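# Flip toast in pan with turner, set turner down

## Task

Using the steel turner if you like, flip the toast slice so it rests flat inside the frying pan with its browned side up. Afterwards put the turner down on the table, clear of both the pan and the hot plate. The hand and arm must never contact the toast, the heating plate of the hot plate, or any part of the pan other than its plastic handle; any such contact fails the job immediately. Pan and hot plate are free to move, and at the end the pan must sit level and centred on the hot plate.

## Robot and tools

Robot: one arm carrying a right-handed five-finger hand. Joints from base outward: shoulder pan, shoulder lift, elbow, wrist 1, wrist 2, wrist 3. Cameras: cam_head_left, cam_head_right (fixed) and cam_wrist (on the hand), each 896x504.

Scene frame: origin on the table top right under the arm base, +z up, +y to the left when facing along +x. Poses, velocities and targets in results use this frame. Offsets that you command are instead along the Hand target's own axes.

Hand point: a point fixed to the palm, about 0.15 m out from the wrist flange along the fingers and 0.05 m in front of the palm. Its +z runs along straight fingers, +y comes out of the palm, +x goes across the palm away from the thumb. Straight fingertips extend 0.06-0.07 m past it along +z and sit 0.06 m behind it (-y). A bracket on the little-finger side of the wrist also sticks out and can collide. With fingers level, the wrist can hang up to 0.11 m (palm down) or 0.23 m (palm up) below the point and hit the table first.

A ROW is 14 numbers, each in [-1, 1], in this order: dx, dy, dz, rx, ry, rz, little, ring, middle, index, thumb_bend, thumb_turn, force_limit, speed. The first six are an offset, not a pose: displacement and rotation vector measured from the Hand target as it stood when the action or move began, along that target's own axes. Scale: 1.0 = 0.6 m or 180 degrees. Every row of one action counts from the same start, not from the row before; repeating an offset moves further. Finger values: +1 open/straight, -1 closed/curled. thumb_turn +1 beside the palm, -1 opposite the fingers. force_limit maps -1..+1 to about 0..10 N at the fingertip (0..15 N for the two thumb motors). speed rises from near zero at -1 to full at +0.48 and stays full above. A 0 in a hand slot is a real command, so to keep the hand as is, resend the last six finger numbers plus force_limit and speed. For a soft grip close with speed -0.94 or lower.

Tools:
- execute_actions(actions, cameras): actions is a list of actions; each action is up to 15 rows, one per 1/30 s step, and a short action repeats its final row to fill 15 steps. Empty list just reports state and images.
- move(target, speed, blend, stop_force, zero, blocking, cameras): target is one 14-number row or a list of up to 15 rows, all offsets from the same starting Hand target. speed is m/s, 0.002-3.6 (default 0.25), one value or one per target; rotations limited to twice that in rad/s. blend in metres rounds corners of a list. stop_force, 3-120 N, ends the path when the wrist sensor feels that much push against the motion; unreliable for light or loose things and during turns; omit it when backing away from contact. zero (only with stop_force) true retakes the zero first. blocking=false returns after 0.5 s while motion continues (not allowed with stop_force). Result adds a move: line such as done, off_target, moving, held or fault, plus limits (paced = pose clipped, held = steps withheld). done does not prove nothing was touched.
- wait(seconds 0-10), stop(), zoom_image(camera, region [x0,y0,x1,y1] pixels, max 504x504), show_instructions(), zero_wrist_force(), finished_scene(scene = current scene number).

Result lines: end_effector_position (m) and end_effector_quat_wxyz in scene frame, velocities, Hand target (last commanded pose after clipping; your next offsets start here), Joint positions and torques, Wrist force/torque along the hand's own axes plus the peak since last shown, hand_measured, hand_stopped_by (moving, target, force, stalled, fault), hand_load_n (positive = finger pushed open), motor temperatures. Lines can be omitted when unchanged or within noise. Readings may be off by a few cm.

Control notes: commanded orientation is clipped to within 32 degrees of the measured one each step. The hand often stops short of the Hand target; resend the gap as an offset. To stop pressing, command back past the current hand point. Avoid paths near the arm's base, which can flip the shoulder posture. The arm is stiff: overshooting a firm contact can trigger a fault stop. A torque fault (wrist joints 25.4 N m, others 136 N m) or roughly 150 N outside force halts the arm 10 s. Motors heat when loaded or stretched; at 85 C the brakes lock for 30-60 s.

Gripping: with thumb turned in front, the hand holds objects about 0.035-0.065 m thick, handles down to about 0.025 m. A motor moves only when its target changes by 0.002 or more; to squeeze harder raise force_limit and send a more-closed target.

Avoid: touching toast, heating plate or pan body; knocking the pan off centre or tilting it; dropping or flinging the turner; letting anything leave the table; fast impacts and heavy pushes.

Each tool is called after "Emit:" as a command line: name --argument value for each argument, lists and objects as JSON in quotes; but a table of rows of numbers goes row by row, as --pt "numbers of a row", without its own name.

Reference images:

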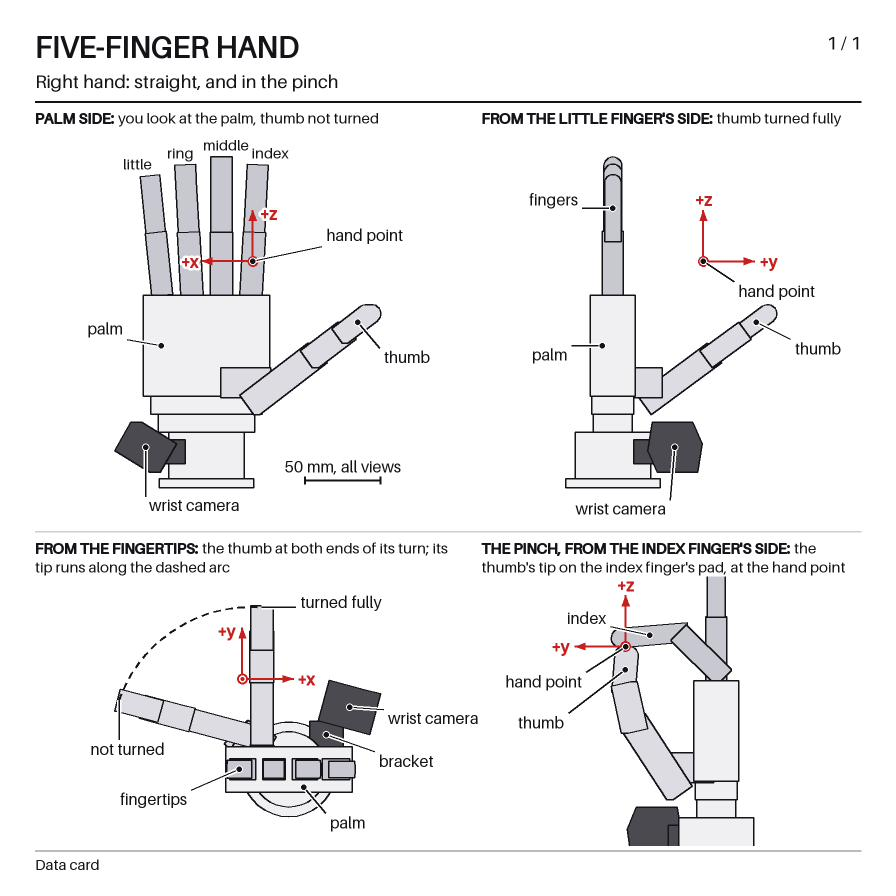

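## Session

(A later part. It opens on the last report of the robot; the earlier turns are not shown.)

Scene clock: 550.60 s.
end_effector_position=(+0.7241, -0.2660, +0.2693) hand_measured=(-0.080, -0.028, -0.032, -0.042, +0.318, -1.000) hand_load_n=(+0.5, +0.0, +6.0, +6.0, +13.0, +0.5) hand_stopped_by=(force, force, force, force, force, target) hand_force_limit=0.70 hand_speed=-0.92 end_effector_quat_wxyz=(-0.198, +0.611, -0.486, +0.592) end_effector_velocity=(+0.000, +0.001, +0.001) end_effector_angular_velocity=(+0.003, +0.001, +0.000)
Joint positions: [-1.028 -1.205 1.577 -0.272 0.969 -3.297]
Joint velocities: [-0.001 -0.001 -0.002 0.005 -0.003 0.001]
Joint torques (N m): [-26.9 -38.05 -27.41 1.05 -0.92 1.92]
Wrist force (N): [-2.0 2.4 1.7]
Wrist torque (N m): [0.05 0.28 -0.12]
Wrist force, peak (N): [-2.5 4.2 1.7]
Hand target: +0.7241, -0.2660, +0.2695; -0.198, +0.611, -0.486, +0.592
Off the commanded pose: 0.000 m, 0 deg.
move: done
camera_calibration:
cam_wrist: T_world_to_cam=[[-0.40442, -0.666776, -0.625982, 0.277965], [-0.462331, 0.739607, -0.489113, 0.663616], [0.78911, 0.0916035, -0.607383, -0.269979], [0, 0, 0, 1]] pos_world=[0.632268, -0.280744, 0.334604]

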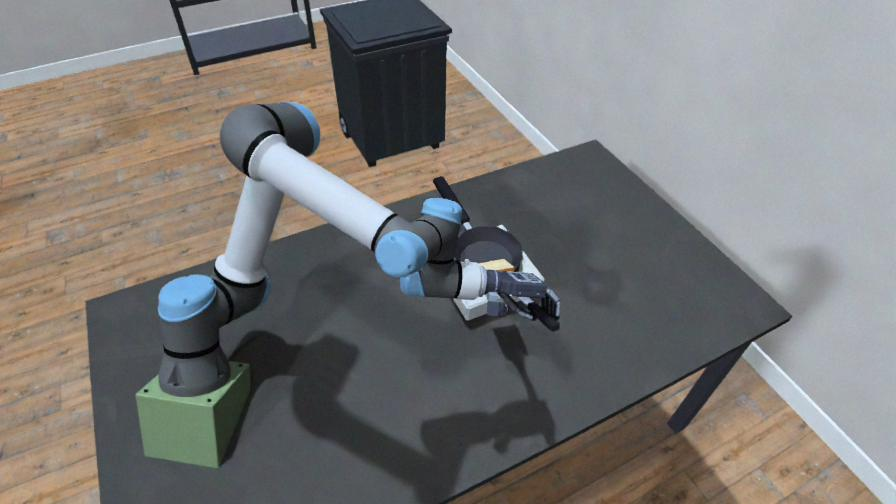

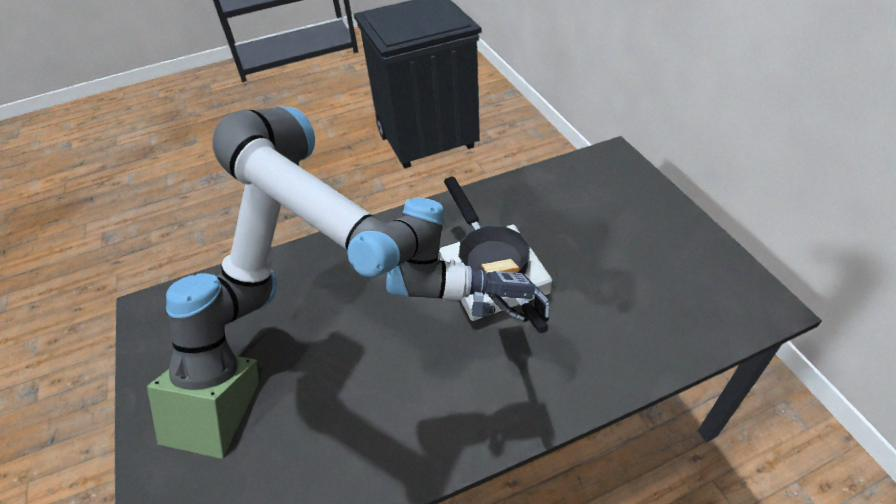

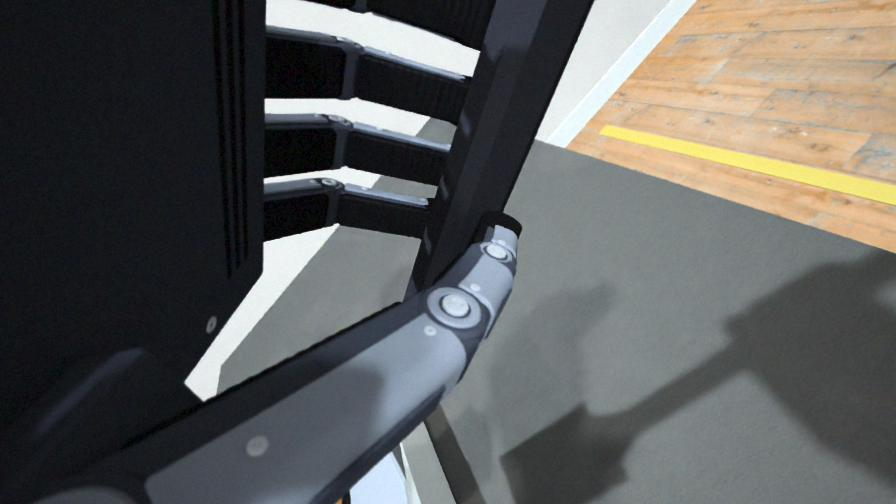

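Emit:
move --pt "-0.03436 -0.00157 -0.00042 0 0 0 -0.35 -0.35 -0.35 -0.35 -0.2 -1 0.7 -0.92" --pt "-0.07084 -0.00593 -0.00159 0 0 0 -0.35 -0.35 -0.35 -0.35 -0.2 -1 0.7 -0.92" --speed '[0.05, 0.025]' --cameras '["cam_head_left", "cam_head_right"]'

Emit:
zoom_image --camera "cam_head_left" --region '[460, 245, 530, 315]'

Emit:
zoom_image --camera "cam_head_right" --region '[465, 245, 535, 315]'

Scene clock: 582.87 s.
end_effector_position=(+0.7320, -0.2287, +0.2500) hand_measured=(-0.080, -0.028, -0.032, -0.042, +0.318, -1.000) hand_load_n=(+0.5, +0.0, +6.0, +6.0, +13.0, +0.0) hand_stopped_by=(force, force, force, force, force, target) hand_force_limit=0.70 hand_speed=-0.92 end_effector_quat_wxyz=(-0.198, +0.611, -0.486, +0.592)
Joint positions: [-0.957 -1.238 1.623 -0.291 1.039 -3.289]
Joint torques (N m): [-24.32 -23.38 -27.6 -2.92 -0.07 1.73]
Wrist force (N): [-1.8 3.2 1.6]
Wrist torque (N m): [0.19 0.20 -0.10]
Wrist force, peak (N): [-1.8 3.5 1.8]
Hand target: +0.7320, -0.2288, +0.2501; -0.198, +0.611, -0.486, +0.592
Off the commanded pose: 0.000 m, 0 deg.
move: done
Images, in order (width x height): cam_head_left 896x504, cam_head_right 896x504.

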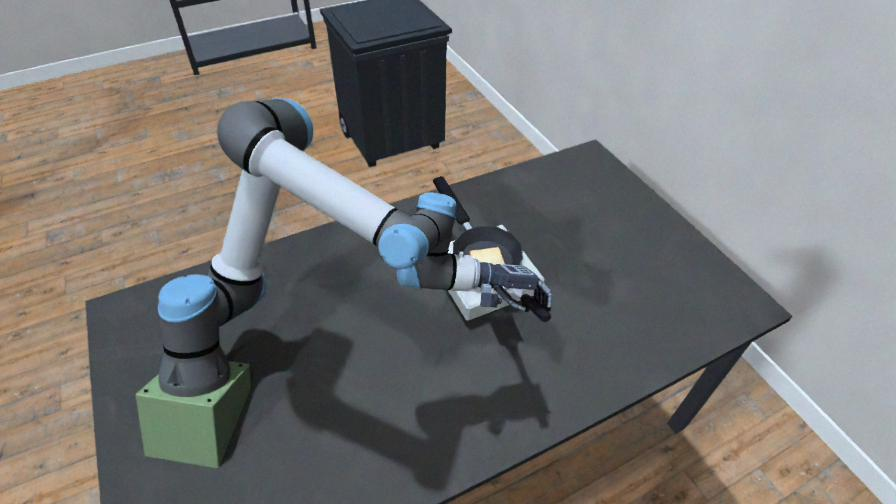

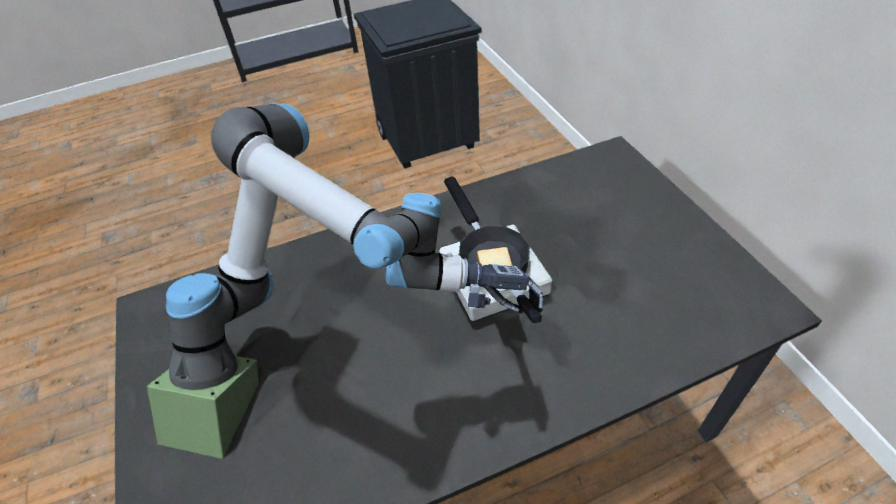

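Scaled by 7.200.

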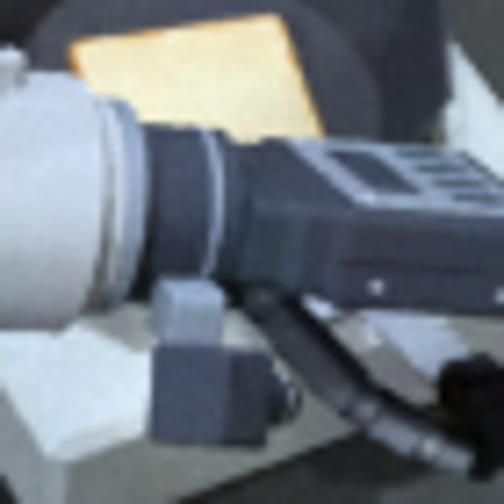

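Scaled by 7.200.

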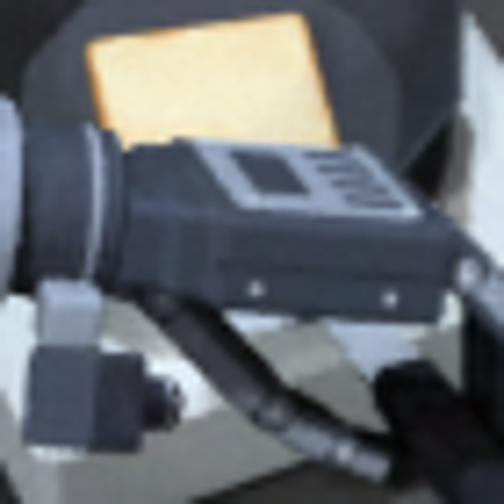

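Emit:
move --pt "0.08832 -0.13652 -0.03658 0 0 0 -0.35 -0.35 -0.35 -0.35 -0.2 -1 0.7 -0.92" --pt "-0.3048 -0.47175 -0.11335 -0.09518 0.13031 -0.23758 -0.35 -0.35 -0.35 -0.35 -0.2 -1 0.7 -0.92" --speed '[0.12, 0.2]' --blend '[0.03, 0]' --cameras '["cam_head_left", "cam_head_right"]'

Emit:
zoom_image --camera "cam_head_left" --region '[440, 195, 530, 285]'

Emit:
zoom_image --camera "cam_head_right" --region '[445, 195, 535, 285]'

Scene clock: 603.10 s.
end_effector_position=(+0.8035, +0.0724, +0.3994) hand_measured=(-0.080, -0.028, -0.032, -0.042, +0.318, -1.000) hand_load_n=(+0.5, +0.0, +6.5, +6.0, +12.5, +0.5) hand_stopped_by=(force, force, force, force, force, target) hand_force_limit=0.70 hand_speed=-0.92 end_effector_quat_wxyz=(+0.220, +0.637, -0.342, +0.655)
Joint positions: [-0.221 -1.11 0.708 0.588 2.259 -3.94]
Joint torques (N m): [-6.14 -48.13 -29.28 -1.43 2.47 -2.57]
Wrist force (N): [-3.8 0.7 0.9]
Wrist torque (N m): [0.09 0.34 -0.12]
Wrist force, peak (N): [-2.7 4.5 1.8]
Hand target: +0.8035, +0.0724, +0.3994; +0.220, +0.637, -0.342, +0.655
Off the commanded pose: 0.000 m, 0 deg.
move: done
Images, in order (width x height): cam_head_left 896x504, cam_head_right 896x504.

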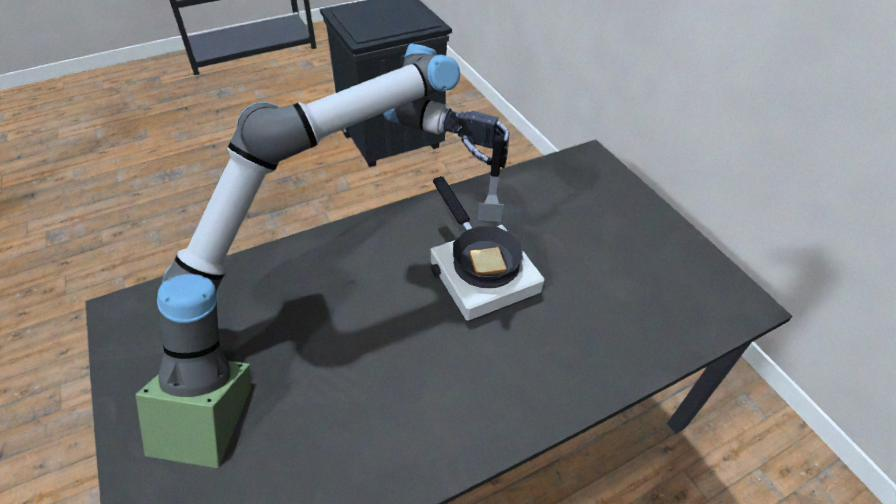

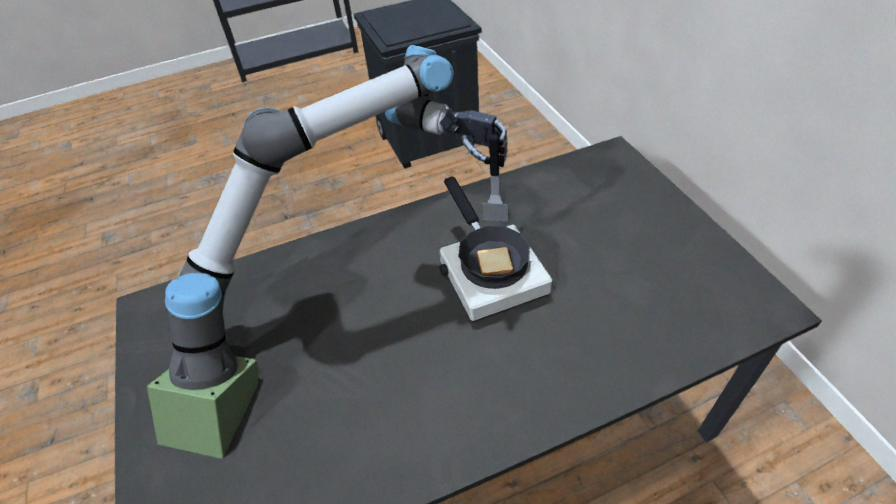

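Scaled by 5.600.

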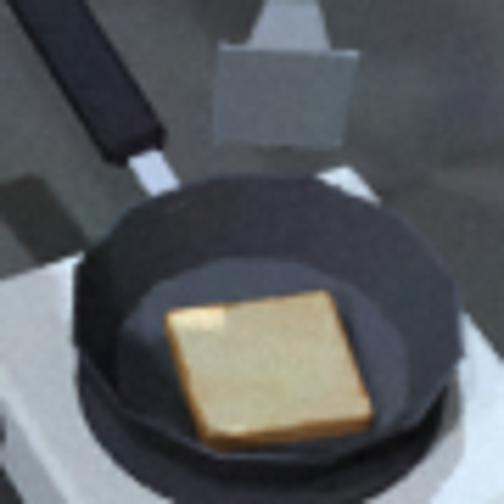

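Scaled by 5.600.

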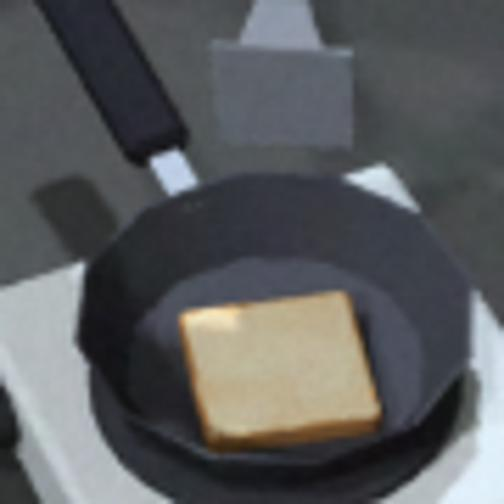

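Emit:
move --target '[-0.11489, 0.01957, 0.00524, 0, 0, 0, -0.35, -0.35, -0.35, -0.35, -0.2, -1, 0.7, -0.92]' --speed 0.09 --cameras '["cam_head_left", "cam_head_right"]'

Emit:
zoom_image --camera "cam_head_left" --region '[440, 195, 530, 285]'

Emit:
zoom_image --camera "cam_head_right" --region '[445, 195, 535, 285]'

Scene clock: 613.03 s.
end_effector_position=(+0.8035, +0.0725, +0.3293) hand_measured=(-0.080, -0.028, -0.032, -0.042, +0.318, -1.000) hand_load_n=(+0.5, +0.5, +6.5, +6.0, +12.5, +0.5) hand_stopped_by=(force, force, force, force, force, target) hand_force_limit=0.70 hand_speed=-0.92 end_effector_quat_wxyz=(+0.220, +0.637, -0.342, +0.655)
Joint positions: [-0.169 -1.096 0.853 0.437 2.31 -3.927]
Joint torques (N m): [-19.18 -59.89 -25.65 2.62 0.14 -2.21]
Wrist force (N): [-3.8 0.6 0.7]
Wrist torque (N m): [0.08 0.38 -0.11]
Wrist force, peak (N): [-5.2 0.6 1.1]
Hand target: +0.8035, +0.0725, +0.3294; +0.220, +0.637, -0.342, +0.655
Off the commanded pose: 0.000 m, 0 deg.
move: done
Images, in order (width x height): cam_head_left 896x504, cam_head_right 896x504.

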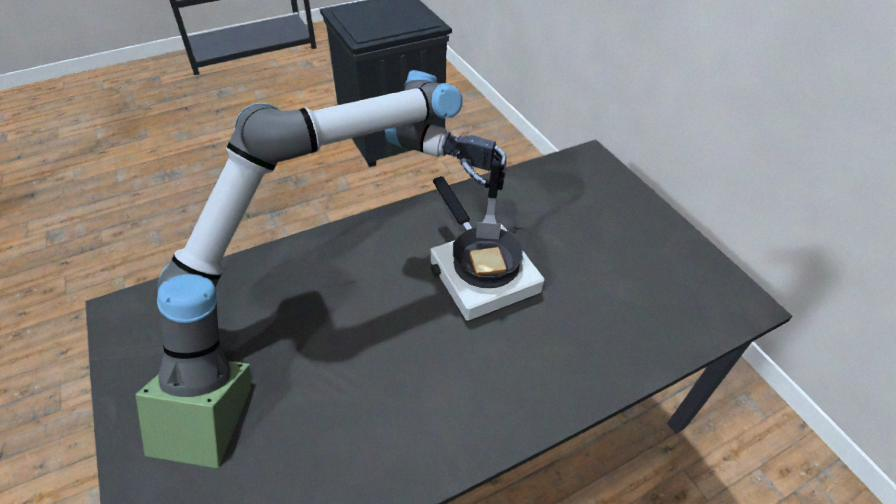

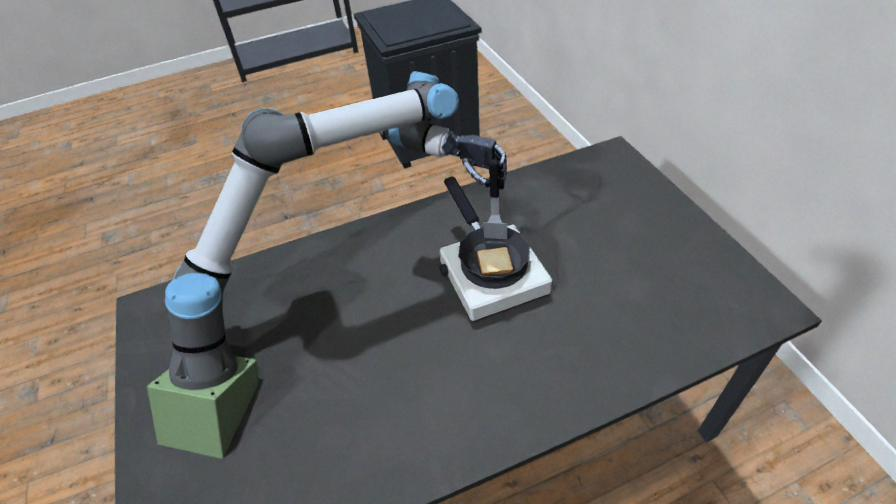

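Scaled by 5.600.

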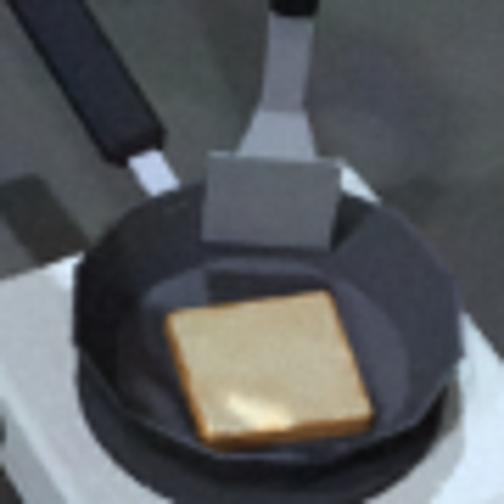

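Scaled by 5.600.

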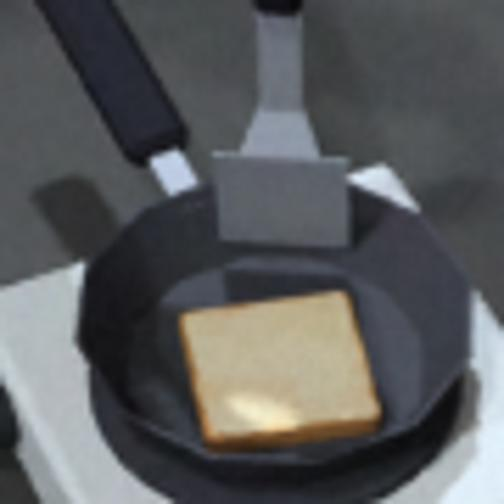

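Emit:
move --target '[-0.02101, 0.00186, 0.0074, 0, 0, 0, -0.35, -0.35, -0.35, -0.35, -0.2, -1, 0.7, -0.92]' --speed 0.03 --stop_force 3 --cameras '["cam_head_left", "cam_head_right"]'

Emit:
zoom_image --camera "cam_head_left" --region '[440, 195, 530, 285]'

Emit:
zoom_image --camera "cam_head_right" --region '[445, 195, 535, 285]'

Scene clock: 621.13 s.
end_effector_position=(+0.8069, +0.0703, +0.3166) hand_measured=(-0.080, -0.028, -0.032, -0.042, +0.318, -1.000) hand_load_n=(+2.5, +1.5, +5.5, +4.5, +13.5, -1.0) hand_stopped_by=(force, force, force, force, force, target) hand_force_limit=0.70 hand_speed=-0.92 end_effector_quat_wxyz=(+0.220, +0.637, -0.342, +0.655)
Joint positions: [-0.164 -1.081 0.86 0.417 2.316 -3.926]
Joint torques (N m): [-21.05 -60.01 -26.3 1.82 -0.33 0.57]
Wrist force (N): [-3.6 1.9 0.5]
Wrist torque (N m): [0.02 0.32 -0.43]
Wrist force, peak (N): [-4.2 0.4 1.1]
Hand target: +0.8069, +0.0703, +0.3166; +0.220, +0.637, -0.342, +0.655
Off the commanded pose: 0.000 m, 0 deg.
move: done
Images, in order (width x height): cam_head_left 896x504, cam_head_right 896x504.

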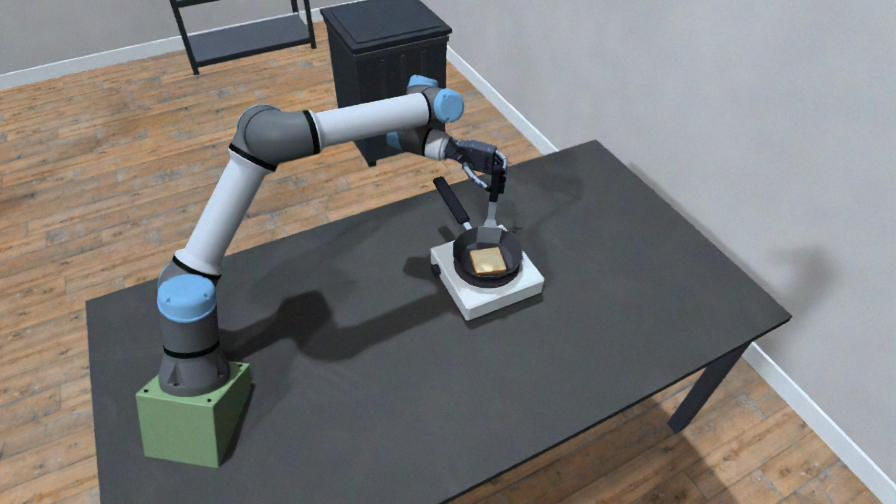

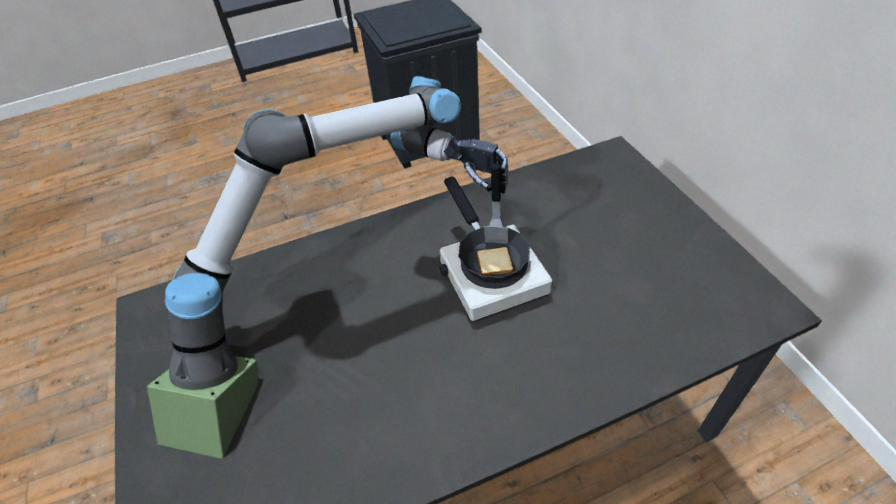

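Scaled by 5.600.

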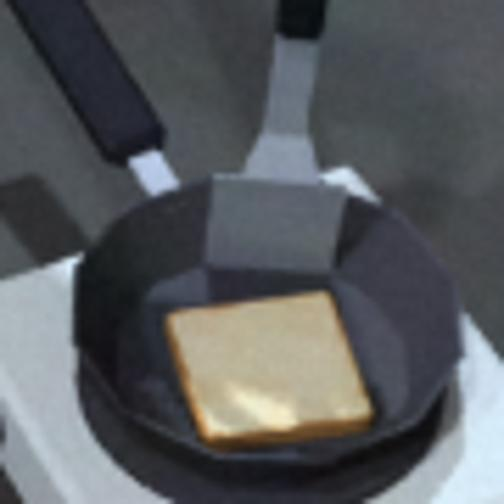

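Scaled by 5.600.

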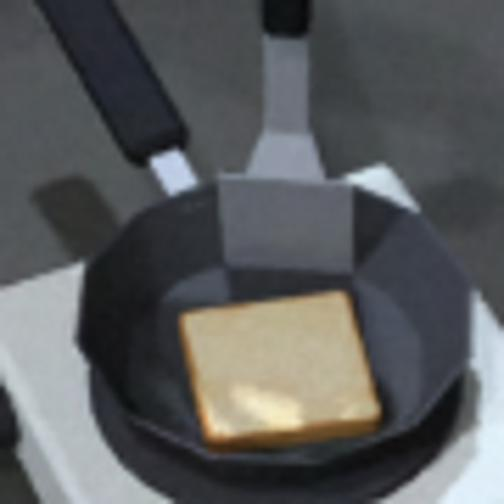

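Emit:
move --target '[0.00434, 0.02378, 0.00637, 0, 0, 0, -0.35, -0.35, -0.35, -0.35, -0.2, -1, 0.7, -0.92]' --speed 0.04 --cameras '["cam_head_left", "cam_head_right"]'

Emit:
zoom_image --camera "cam_head_left" --region '[440, 195, 530, 285]'

Emit:
zoom_image --camera "cam_head_right" --region '[445, 195, 535, 285]'

Scene clock: 625.87 s.
end_effector_position=(+0.7990, +0.0576, +0.3168) hand_measured=(-0.080, -0.028, -0.032, -0.042, +0.318, -1.000) hand_load_n=(+0.5, +0.5, +6.0, +6.5, +13.0, +0.5) hand_stopped_by=(force, force, force, force, force, target) hand_force_limit=0.70 hand_speed=-0.92 end_effector_quat_wxyz=(+0.220, +0.637, -0.342, +0.655) end_effector_velocity=(+0.000, +0.001, +0.000) end_effector_angular_velocity=(+0.001, +0.002, -0.002)
Joint positions: [-0.184 -1.115 0.928 0.378 2.295 -3.931]
Joint velocities: [0.002 0.002 -0.003 0.005 0.002 0.002]
Joint torques (N m): [-6.12 -36.65 -24.35 2.46 2.51 -1.39]
Wrist force (N): [-4.1 0.6 0.7]
Wrist torque (N m): [0.06 0.39 -0.16]
Wrist force, peak (N): [-4.4 0.5 0.7]
Hand target: +0.7989, +0.0576, +0.3166; +0.220, +0.637, -0.342, +0.655
Off the commanded pose: 0.000 m, 0 deg.
move: done
Images, in order (width x height): cam_head_left 896x504, cam_head_right 896x504.

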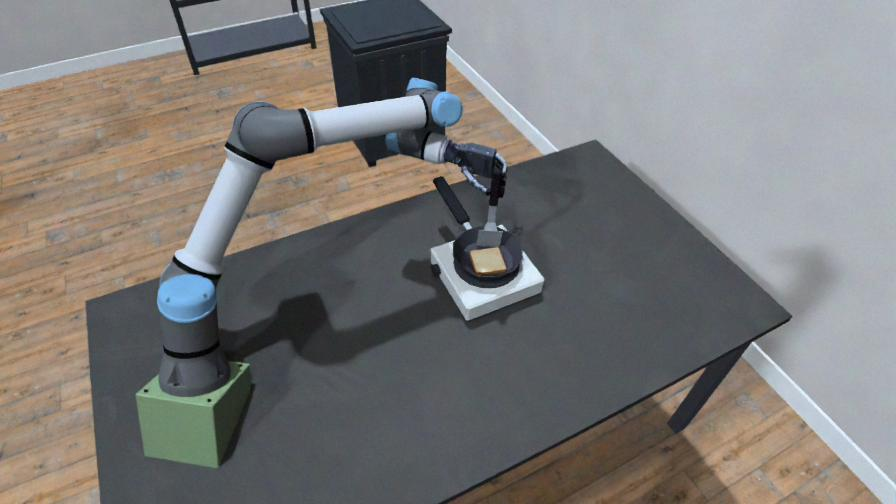

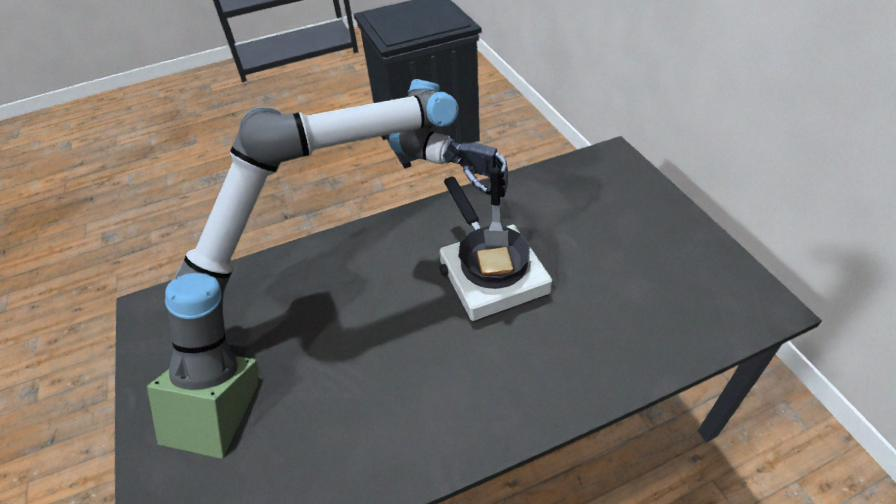

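Scaled by 5.600.

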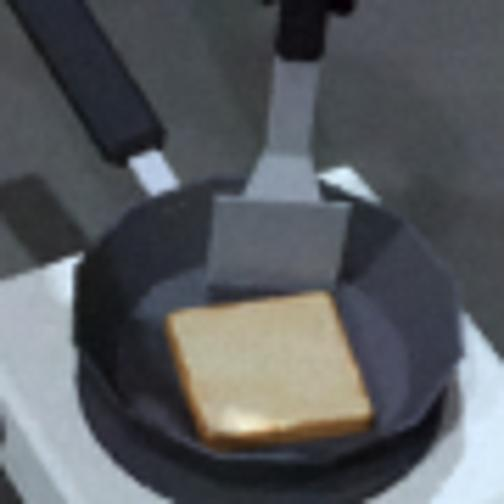

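Scaled by 5.600.

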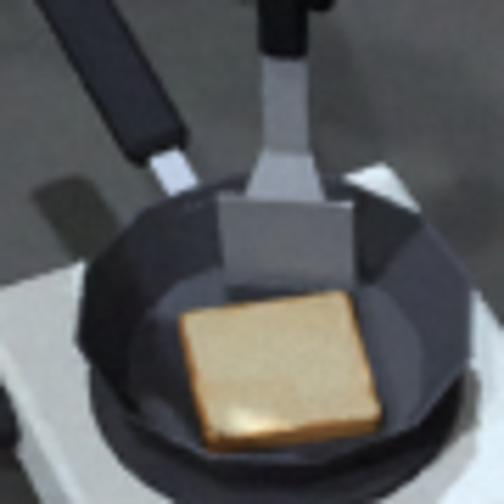

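Emit:
execute_actions --actions '[]' --cameras '["cam_head_left", "cam_head_right"]'

Scene clock: 638.60 s.
end_effector_position=(+0.7989, +0.0576, +0.3166) hand_measured=(-0.080, -0.028, -0.032, -0.042, +0.318, -1.000) hand_load_n=(+0.5, +0.0, +6.0, +6.0, +13.0, +0.5) hand_stopped_by=(force, force, force, force, force, target) hand_force_limit=0.70 hand_speed=-0.92 end_effector_quat_wxyz=(+0.220, +0.637, -0.342, +0.655)
Joint positions: [-0.184 -1.114 0.928 0.378 2.296 -3.931]
Joint velocities: within noise
Joint torques (N m): [-6.61 -36.21 -13.35 1.76 2.35 1.6]
Motor temperatures (°C): [22 24 21 33 35 27]
Wrist force (N): [-4.0 0.6 0.5]
Wrist torque (N m): [0.06 0.38 -0.15]
Wrist force, peak (N): [-4.4 0.6 0.8]
Hand target: +0.7989, +0.0576, +0.3166; +0.220, +0.637, -0.342, +0.655
Off the commanded pose: 0.000 m, 0 deg.
Images, in order (width x height): cam_head_left 896x504, cam_head_right 896x504.

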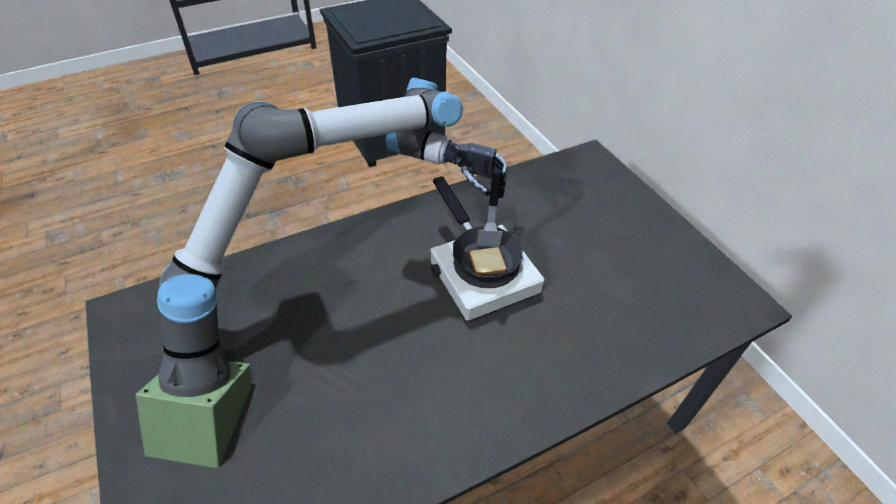

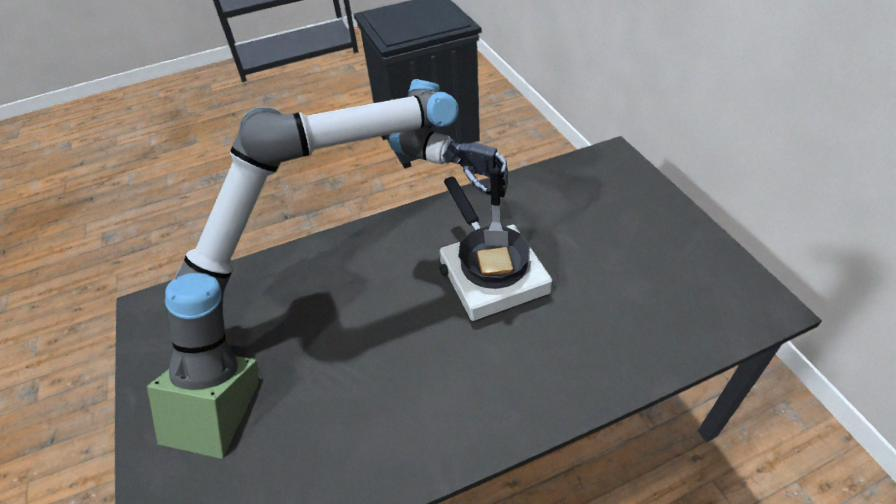

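Emit:
move --target '[0.01013, 0.05549, 0.01487, 0, 0, 0, -0.35, -0.35, -0.35, -0.35, -0.2, -1, 0.7, -0.92]' --speed 0.04 --cameras '["cam_head_left", "cam_head_right"]'

Emit:
zoom_image --camera "cam_head_left" --region '[430, 210, 550, 300]'

Emit:
zoom_image --camera "cam_head_right" --region '[435, 210, 555, 300]'

Scene clock: 642.80 s.
end_effector_position=(+0.7804, +0.0280, +0.3168) hand_measured=(-0.080, -0.028, -0.032, -0.042, +0.318, -1.000) hand_load_n=(+0.0, +1.0, +7.0, +6.0, +12.0, +1.0) hand_stopped_by=(force, force, force, force, force, target) hand_force_limit=0.70 hand_speed=-0.92 end_effector_quat_wxyz=(+0.220, +0.637, -0.342, +0.655) end_effector_velocity=(+0.000, +0.001, +0.000) end_effector_angular_velocity=(+0.000, +0.001, -0.001)
Joint positions: [-0.234 -1.183 1.069 0.297 2.246 -3.944]
Joint velocities: [0.002 0.002 -0.005 0.004 0.002 0]
Joint torques (N m): [-7.02 -33.75 -24.98 3.04 2.54 -0.82]
Wrist force (N): [-3.5 0.4 0.9]
Wrist torque (N m): [0.01 0.31 -0.10]
Wrist force, peak (N): [-4.5 0.1 0.7]
Hand target: +0.7804, +0.0280, +0.3166; +0.220, +0.637, -0.342, +0.655
Off the commanded pose: 0.000 m, 0 deg.
move: done
Images, in order (width x height): cam_head_left 896x504, cam_head_right 896x504.

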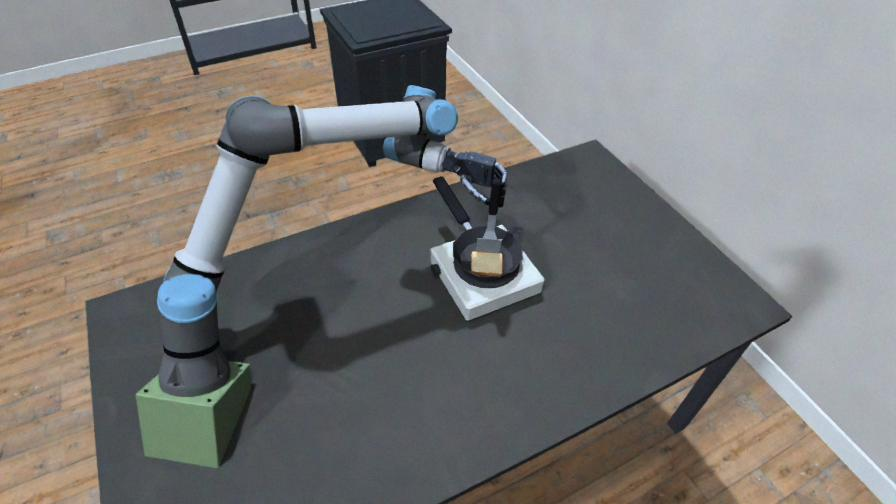

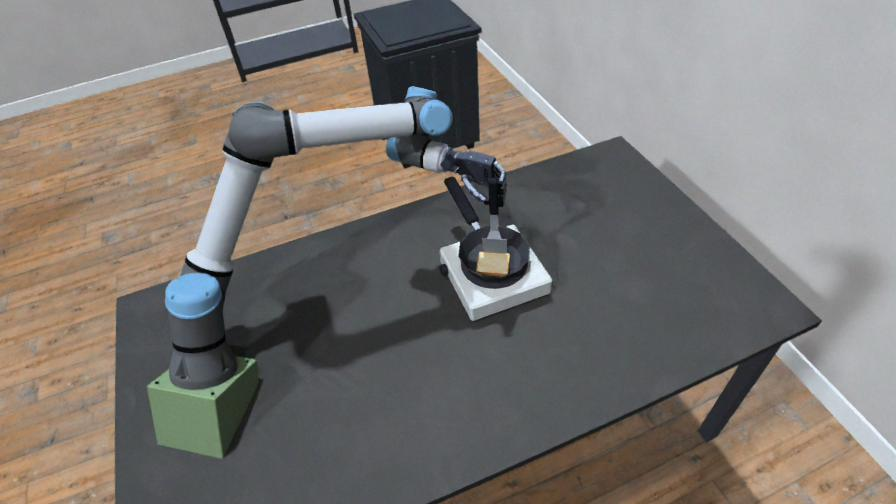

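Scaled by 4.200.

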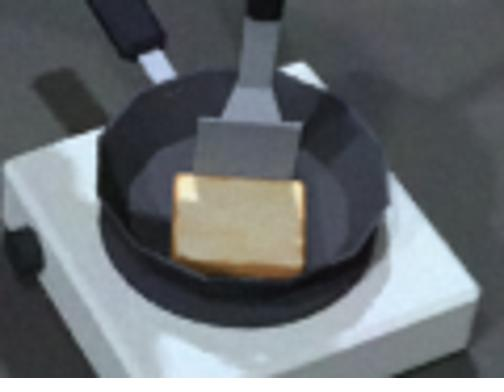

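Scaled by 4.200.

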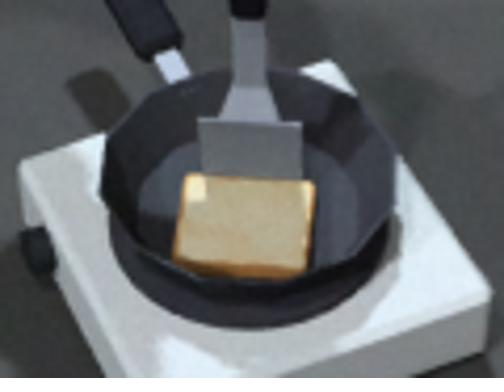

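Emit:
move --target '[0.005208, 0.028536, 0.007647, 0, 0, 0, -0.35, -0.35, -0.35, -0.35, -0.2, -1, 0.7, -0.92]' --speed 0.03 --cameras '["cam_head_left", "cam_head_right"]'

Emit:
zoom_image --camera "cam_head_left" --region '[430, 210, 550, 300]'

Emit:
zoom_image --camera "cam_head_right" --region '[435, 210, 555, 300]'

Scene clock: 648.20 s.
end_effector_position=(+0.7709, +0.0127, +0.3168) hand_measured=(-0.080, -0.028, -0.032, -0.042, +0.318, -1.000) hand_load_n=(+0.0, +1.0, +6.5, +5.5, +12.0, +1.0) hand_stopped_by=(force, force, force, force, force, target) hand_force_limit=0.70 hand_speed=-0.92 end_effector_quat_wxyz=(+0.220, +0.637, -0.342, +0.655)
Joint positions: [-0.261 -1.213 1.134 0.26 2.22 -3.95]
Joint torques (N m): [-6.99 -30.68 -27.81 2.42 2.8 -1.29]
Wrist force (N): [-3.7 0.1 1.4]
Wrist torque (N m): [-0.03 0.31 -0.11]
Wrist force, peak (N): [-3.6 0.5 1.8]
Hand target: +0.7708, +0.0127, +0.3166; +0.220, +0.637, -0.342, +0.655
Off the commanded pose: 0.000 m, 0 deg.
move: done
Images, in order (width x height): cam_head_left 896x504, cam_head_right 896x504.

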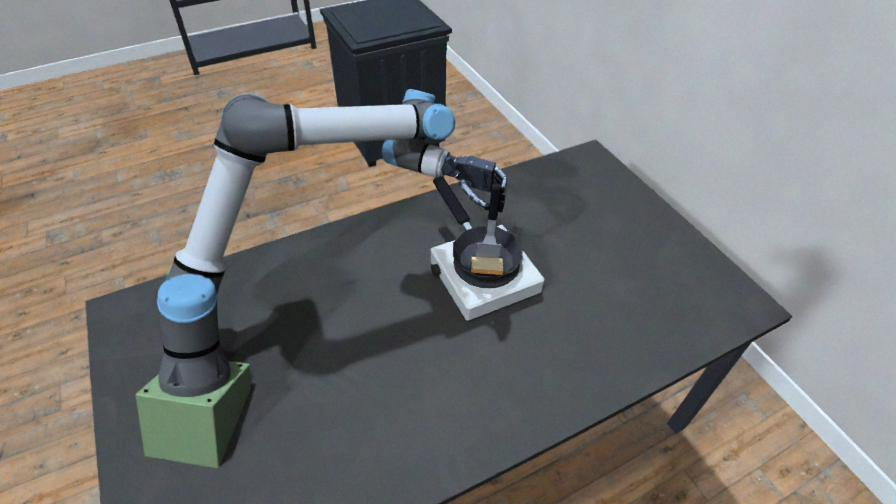

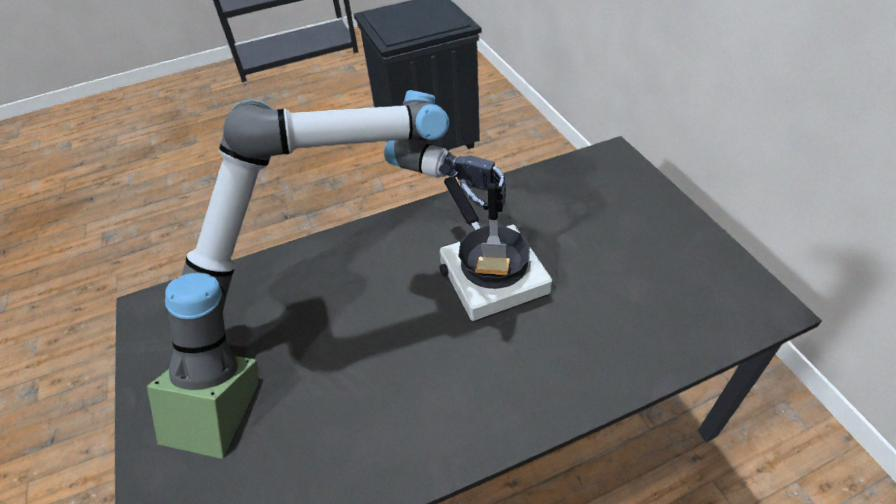

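Scaled by 4.200.

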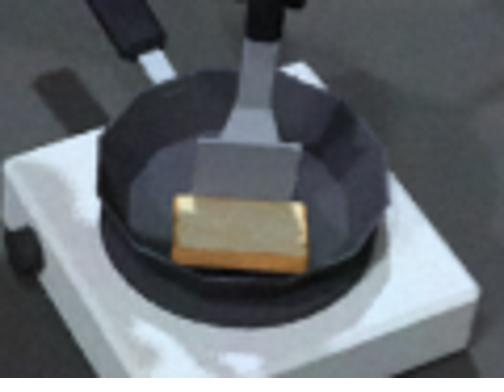

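Scaled by 4.200.

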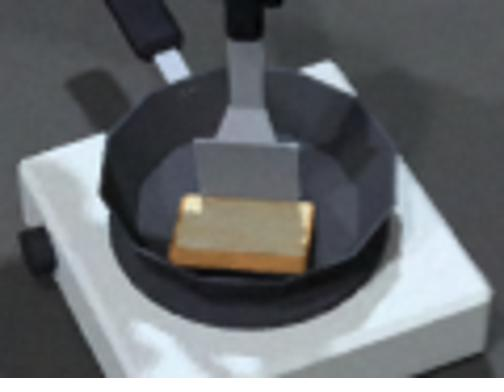

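Emit:
move --target '[0.002893, 0.015853, 0.004248, 0, 0, 0, -0.35, -0.35, -0.35, -0.35, -0.2, -1, 0.7, -0.92]' --speed 0.03 --cameras '["cam_head_left", "cam_head_right"]'

Emit:
zoom_image --camera "cam_head_left" --region '[460, 240, 520, 285]'

Emit:
zoom_image --camera "cam_head_right" --region '[465, 240, 525, 285]'

Scene clock: 652.17 s.
end_effector_position=(+0.7655, +0.0042, +0.3167) hand_measured=(-0.080, -0.028, -0.032, -0.042, +0.318, -1.000) hand_load_n=(+0.0, +1.0, +7.0, +6.0, +12.0, +1.0) hand_stopped_by=(force, force, force, force, force, target) hand_force_limit=0.70 hand_speed=-0.92 end_effector_quat_wxyz=(+0.220, +0.637, -0.342, +0.655) end_effector_velocity=(+0.000, +0.001, +0.001) end_effector_angular_velocity=(-0.001, -0.001, -0.001)
Joint positions: [-0.277 -1.23 1.168 0.239 2.204 -3.953]
Joint velocities: [0.001 0.001 -0.005 0.003 0.003 0]
Joint torques (N m): [-7.23 -33.76 -25.65 1.42 2.87 -1.66]
Wrist force (N): [-3.7 0.2 1.2]
Wrist torque (N m): [-0.03 0.31 -0.10]
Wrist force, peak (N): [-4.2 0.0 1.4]
Hand target: +0.7655, +0.0042, +0.3166; +0.220, +0.637, -0.342, +0.655
Off the commanded pose: 0.000 m, 0 deg.
move: done
Images, in order (width x height): cam_head_left 896x504, cam_head_right 896x504.

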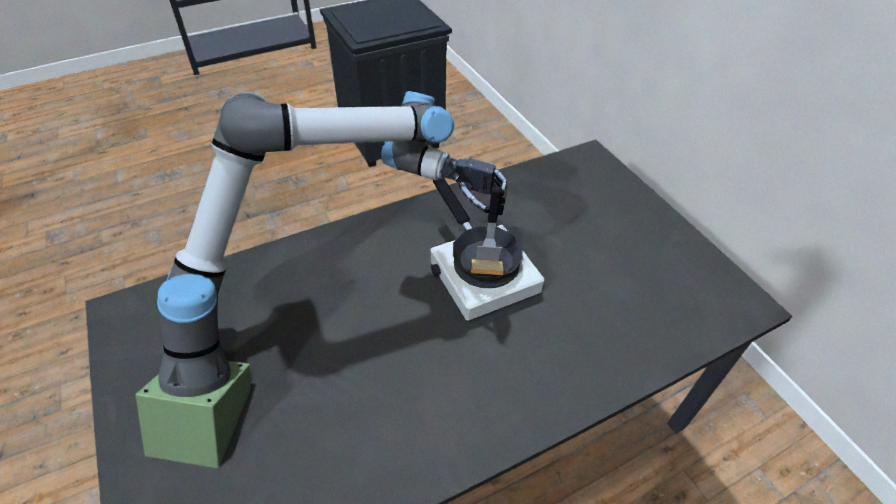

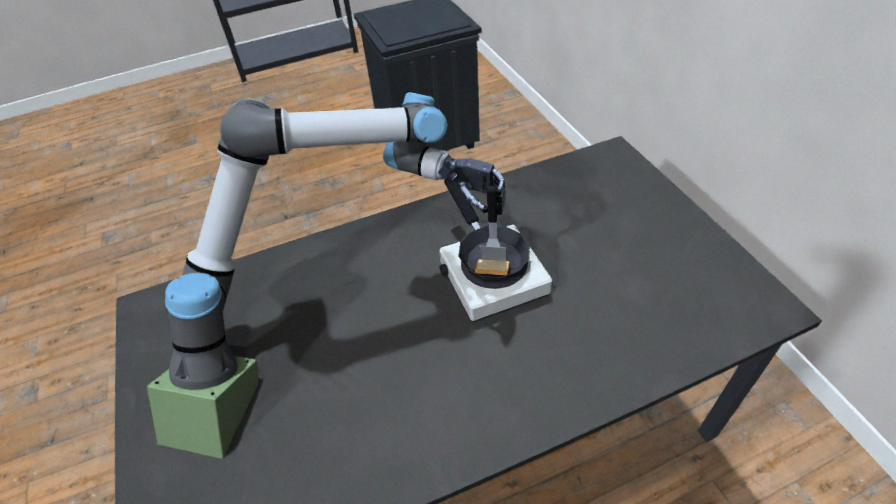

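Scaled by 8.400.

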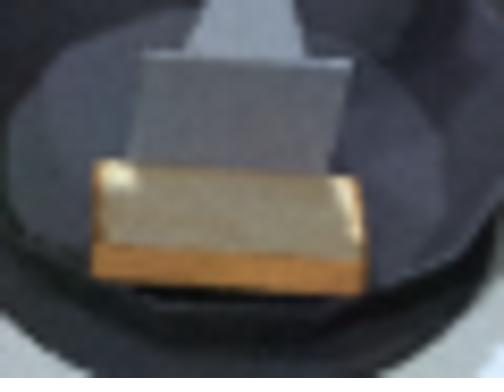

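Scaled by 8.400.

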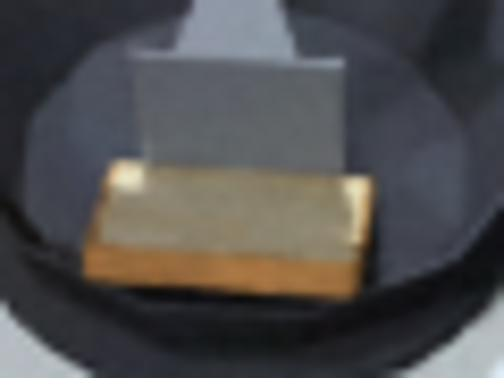

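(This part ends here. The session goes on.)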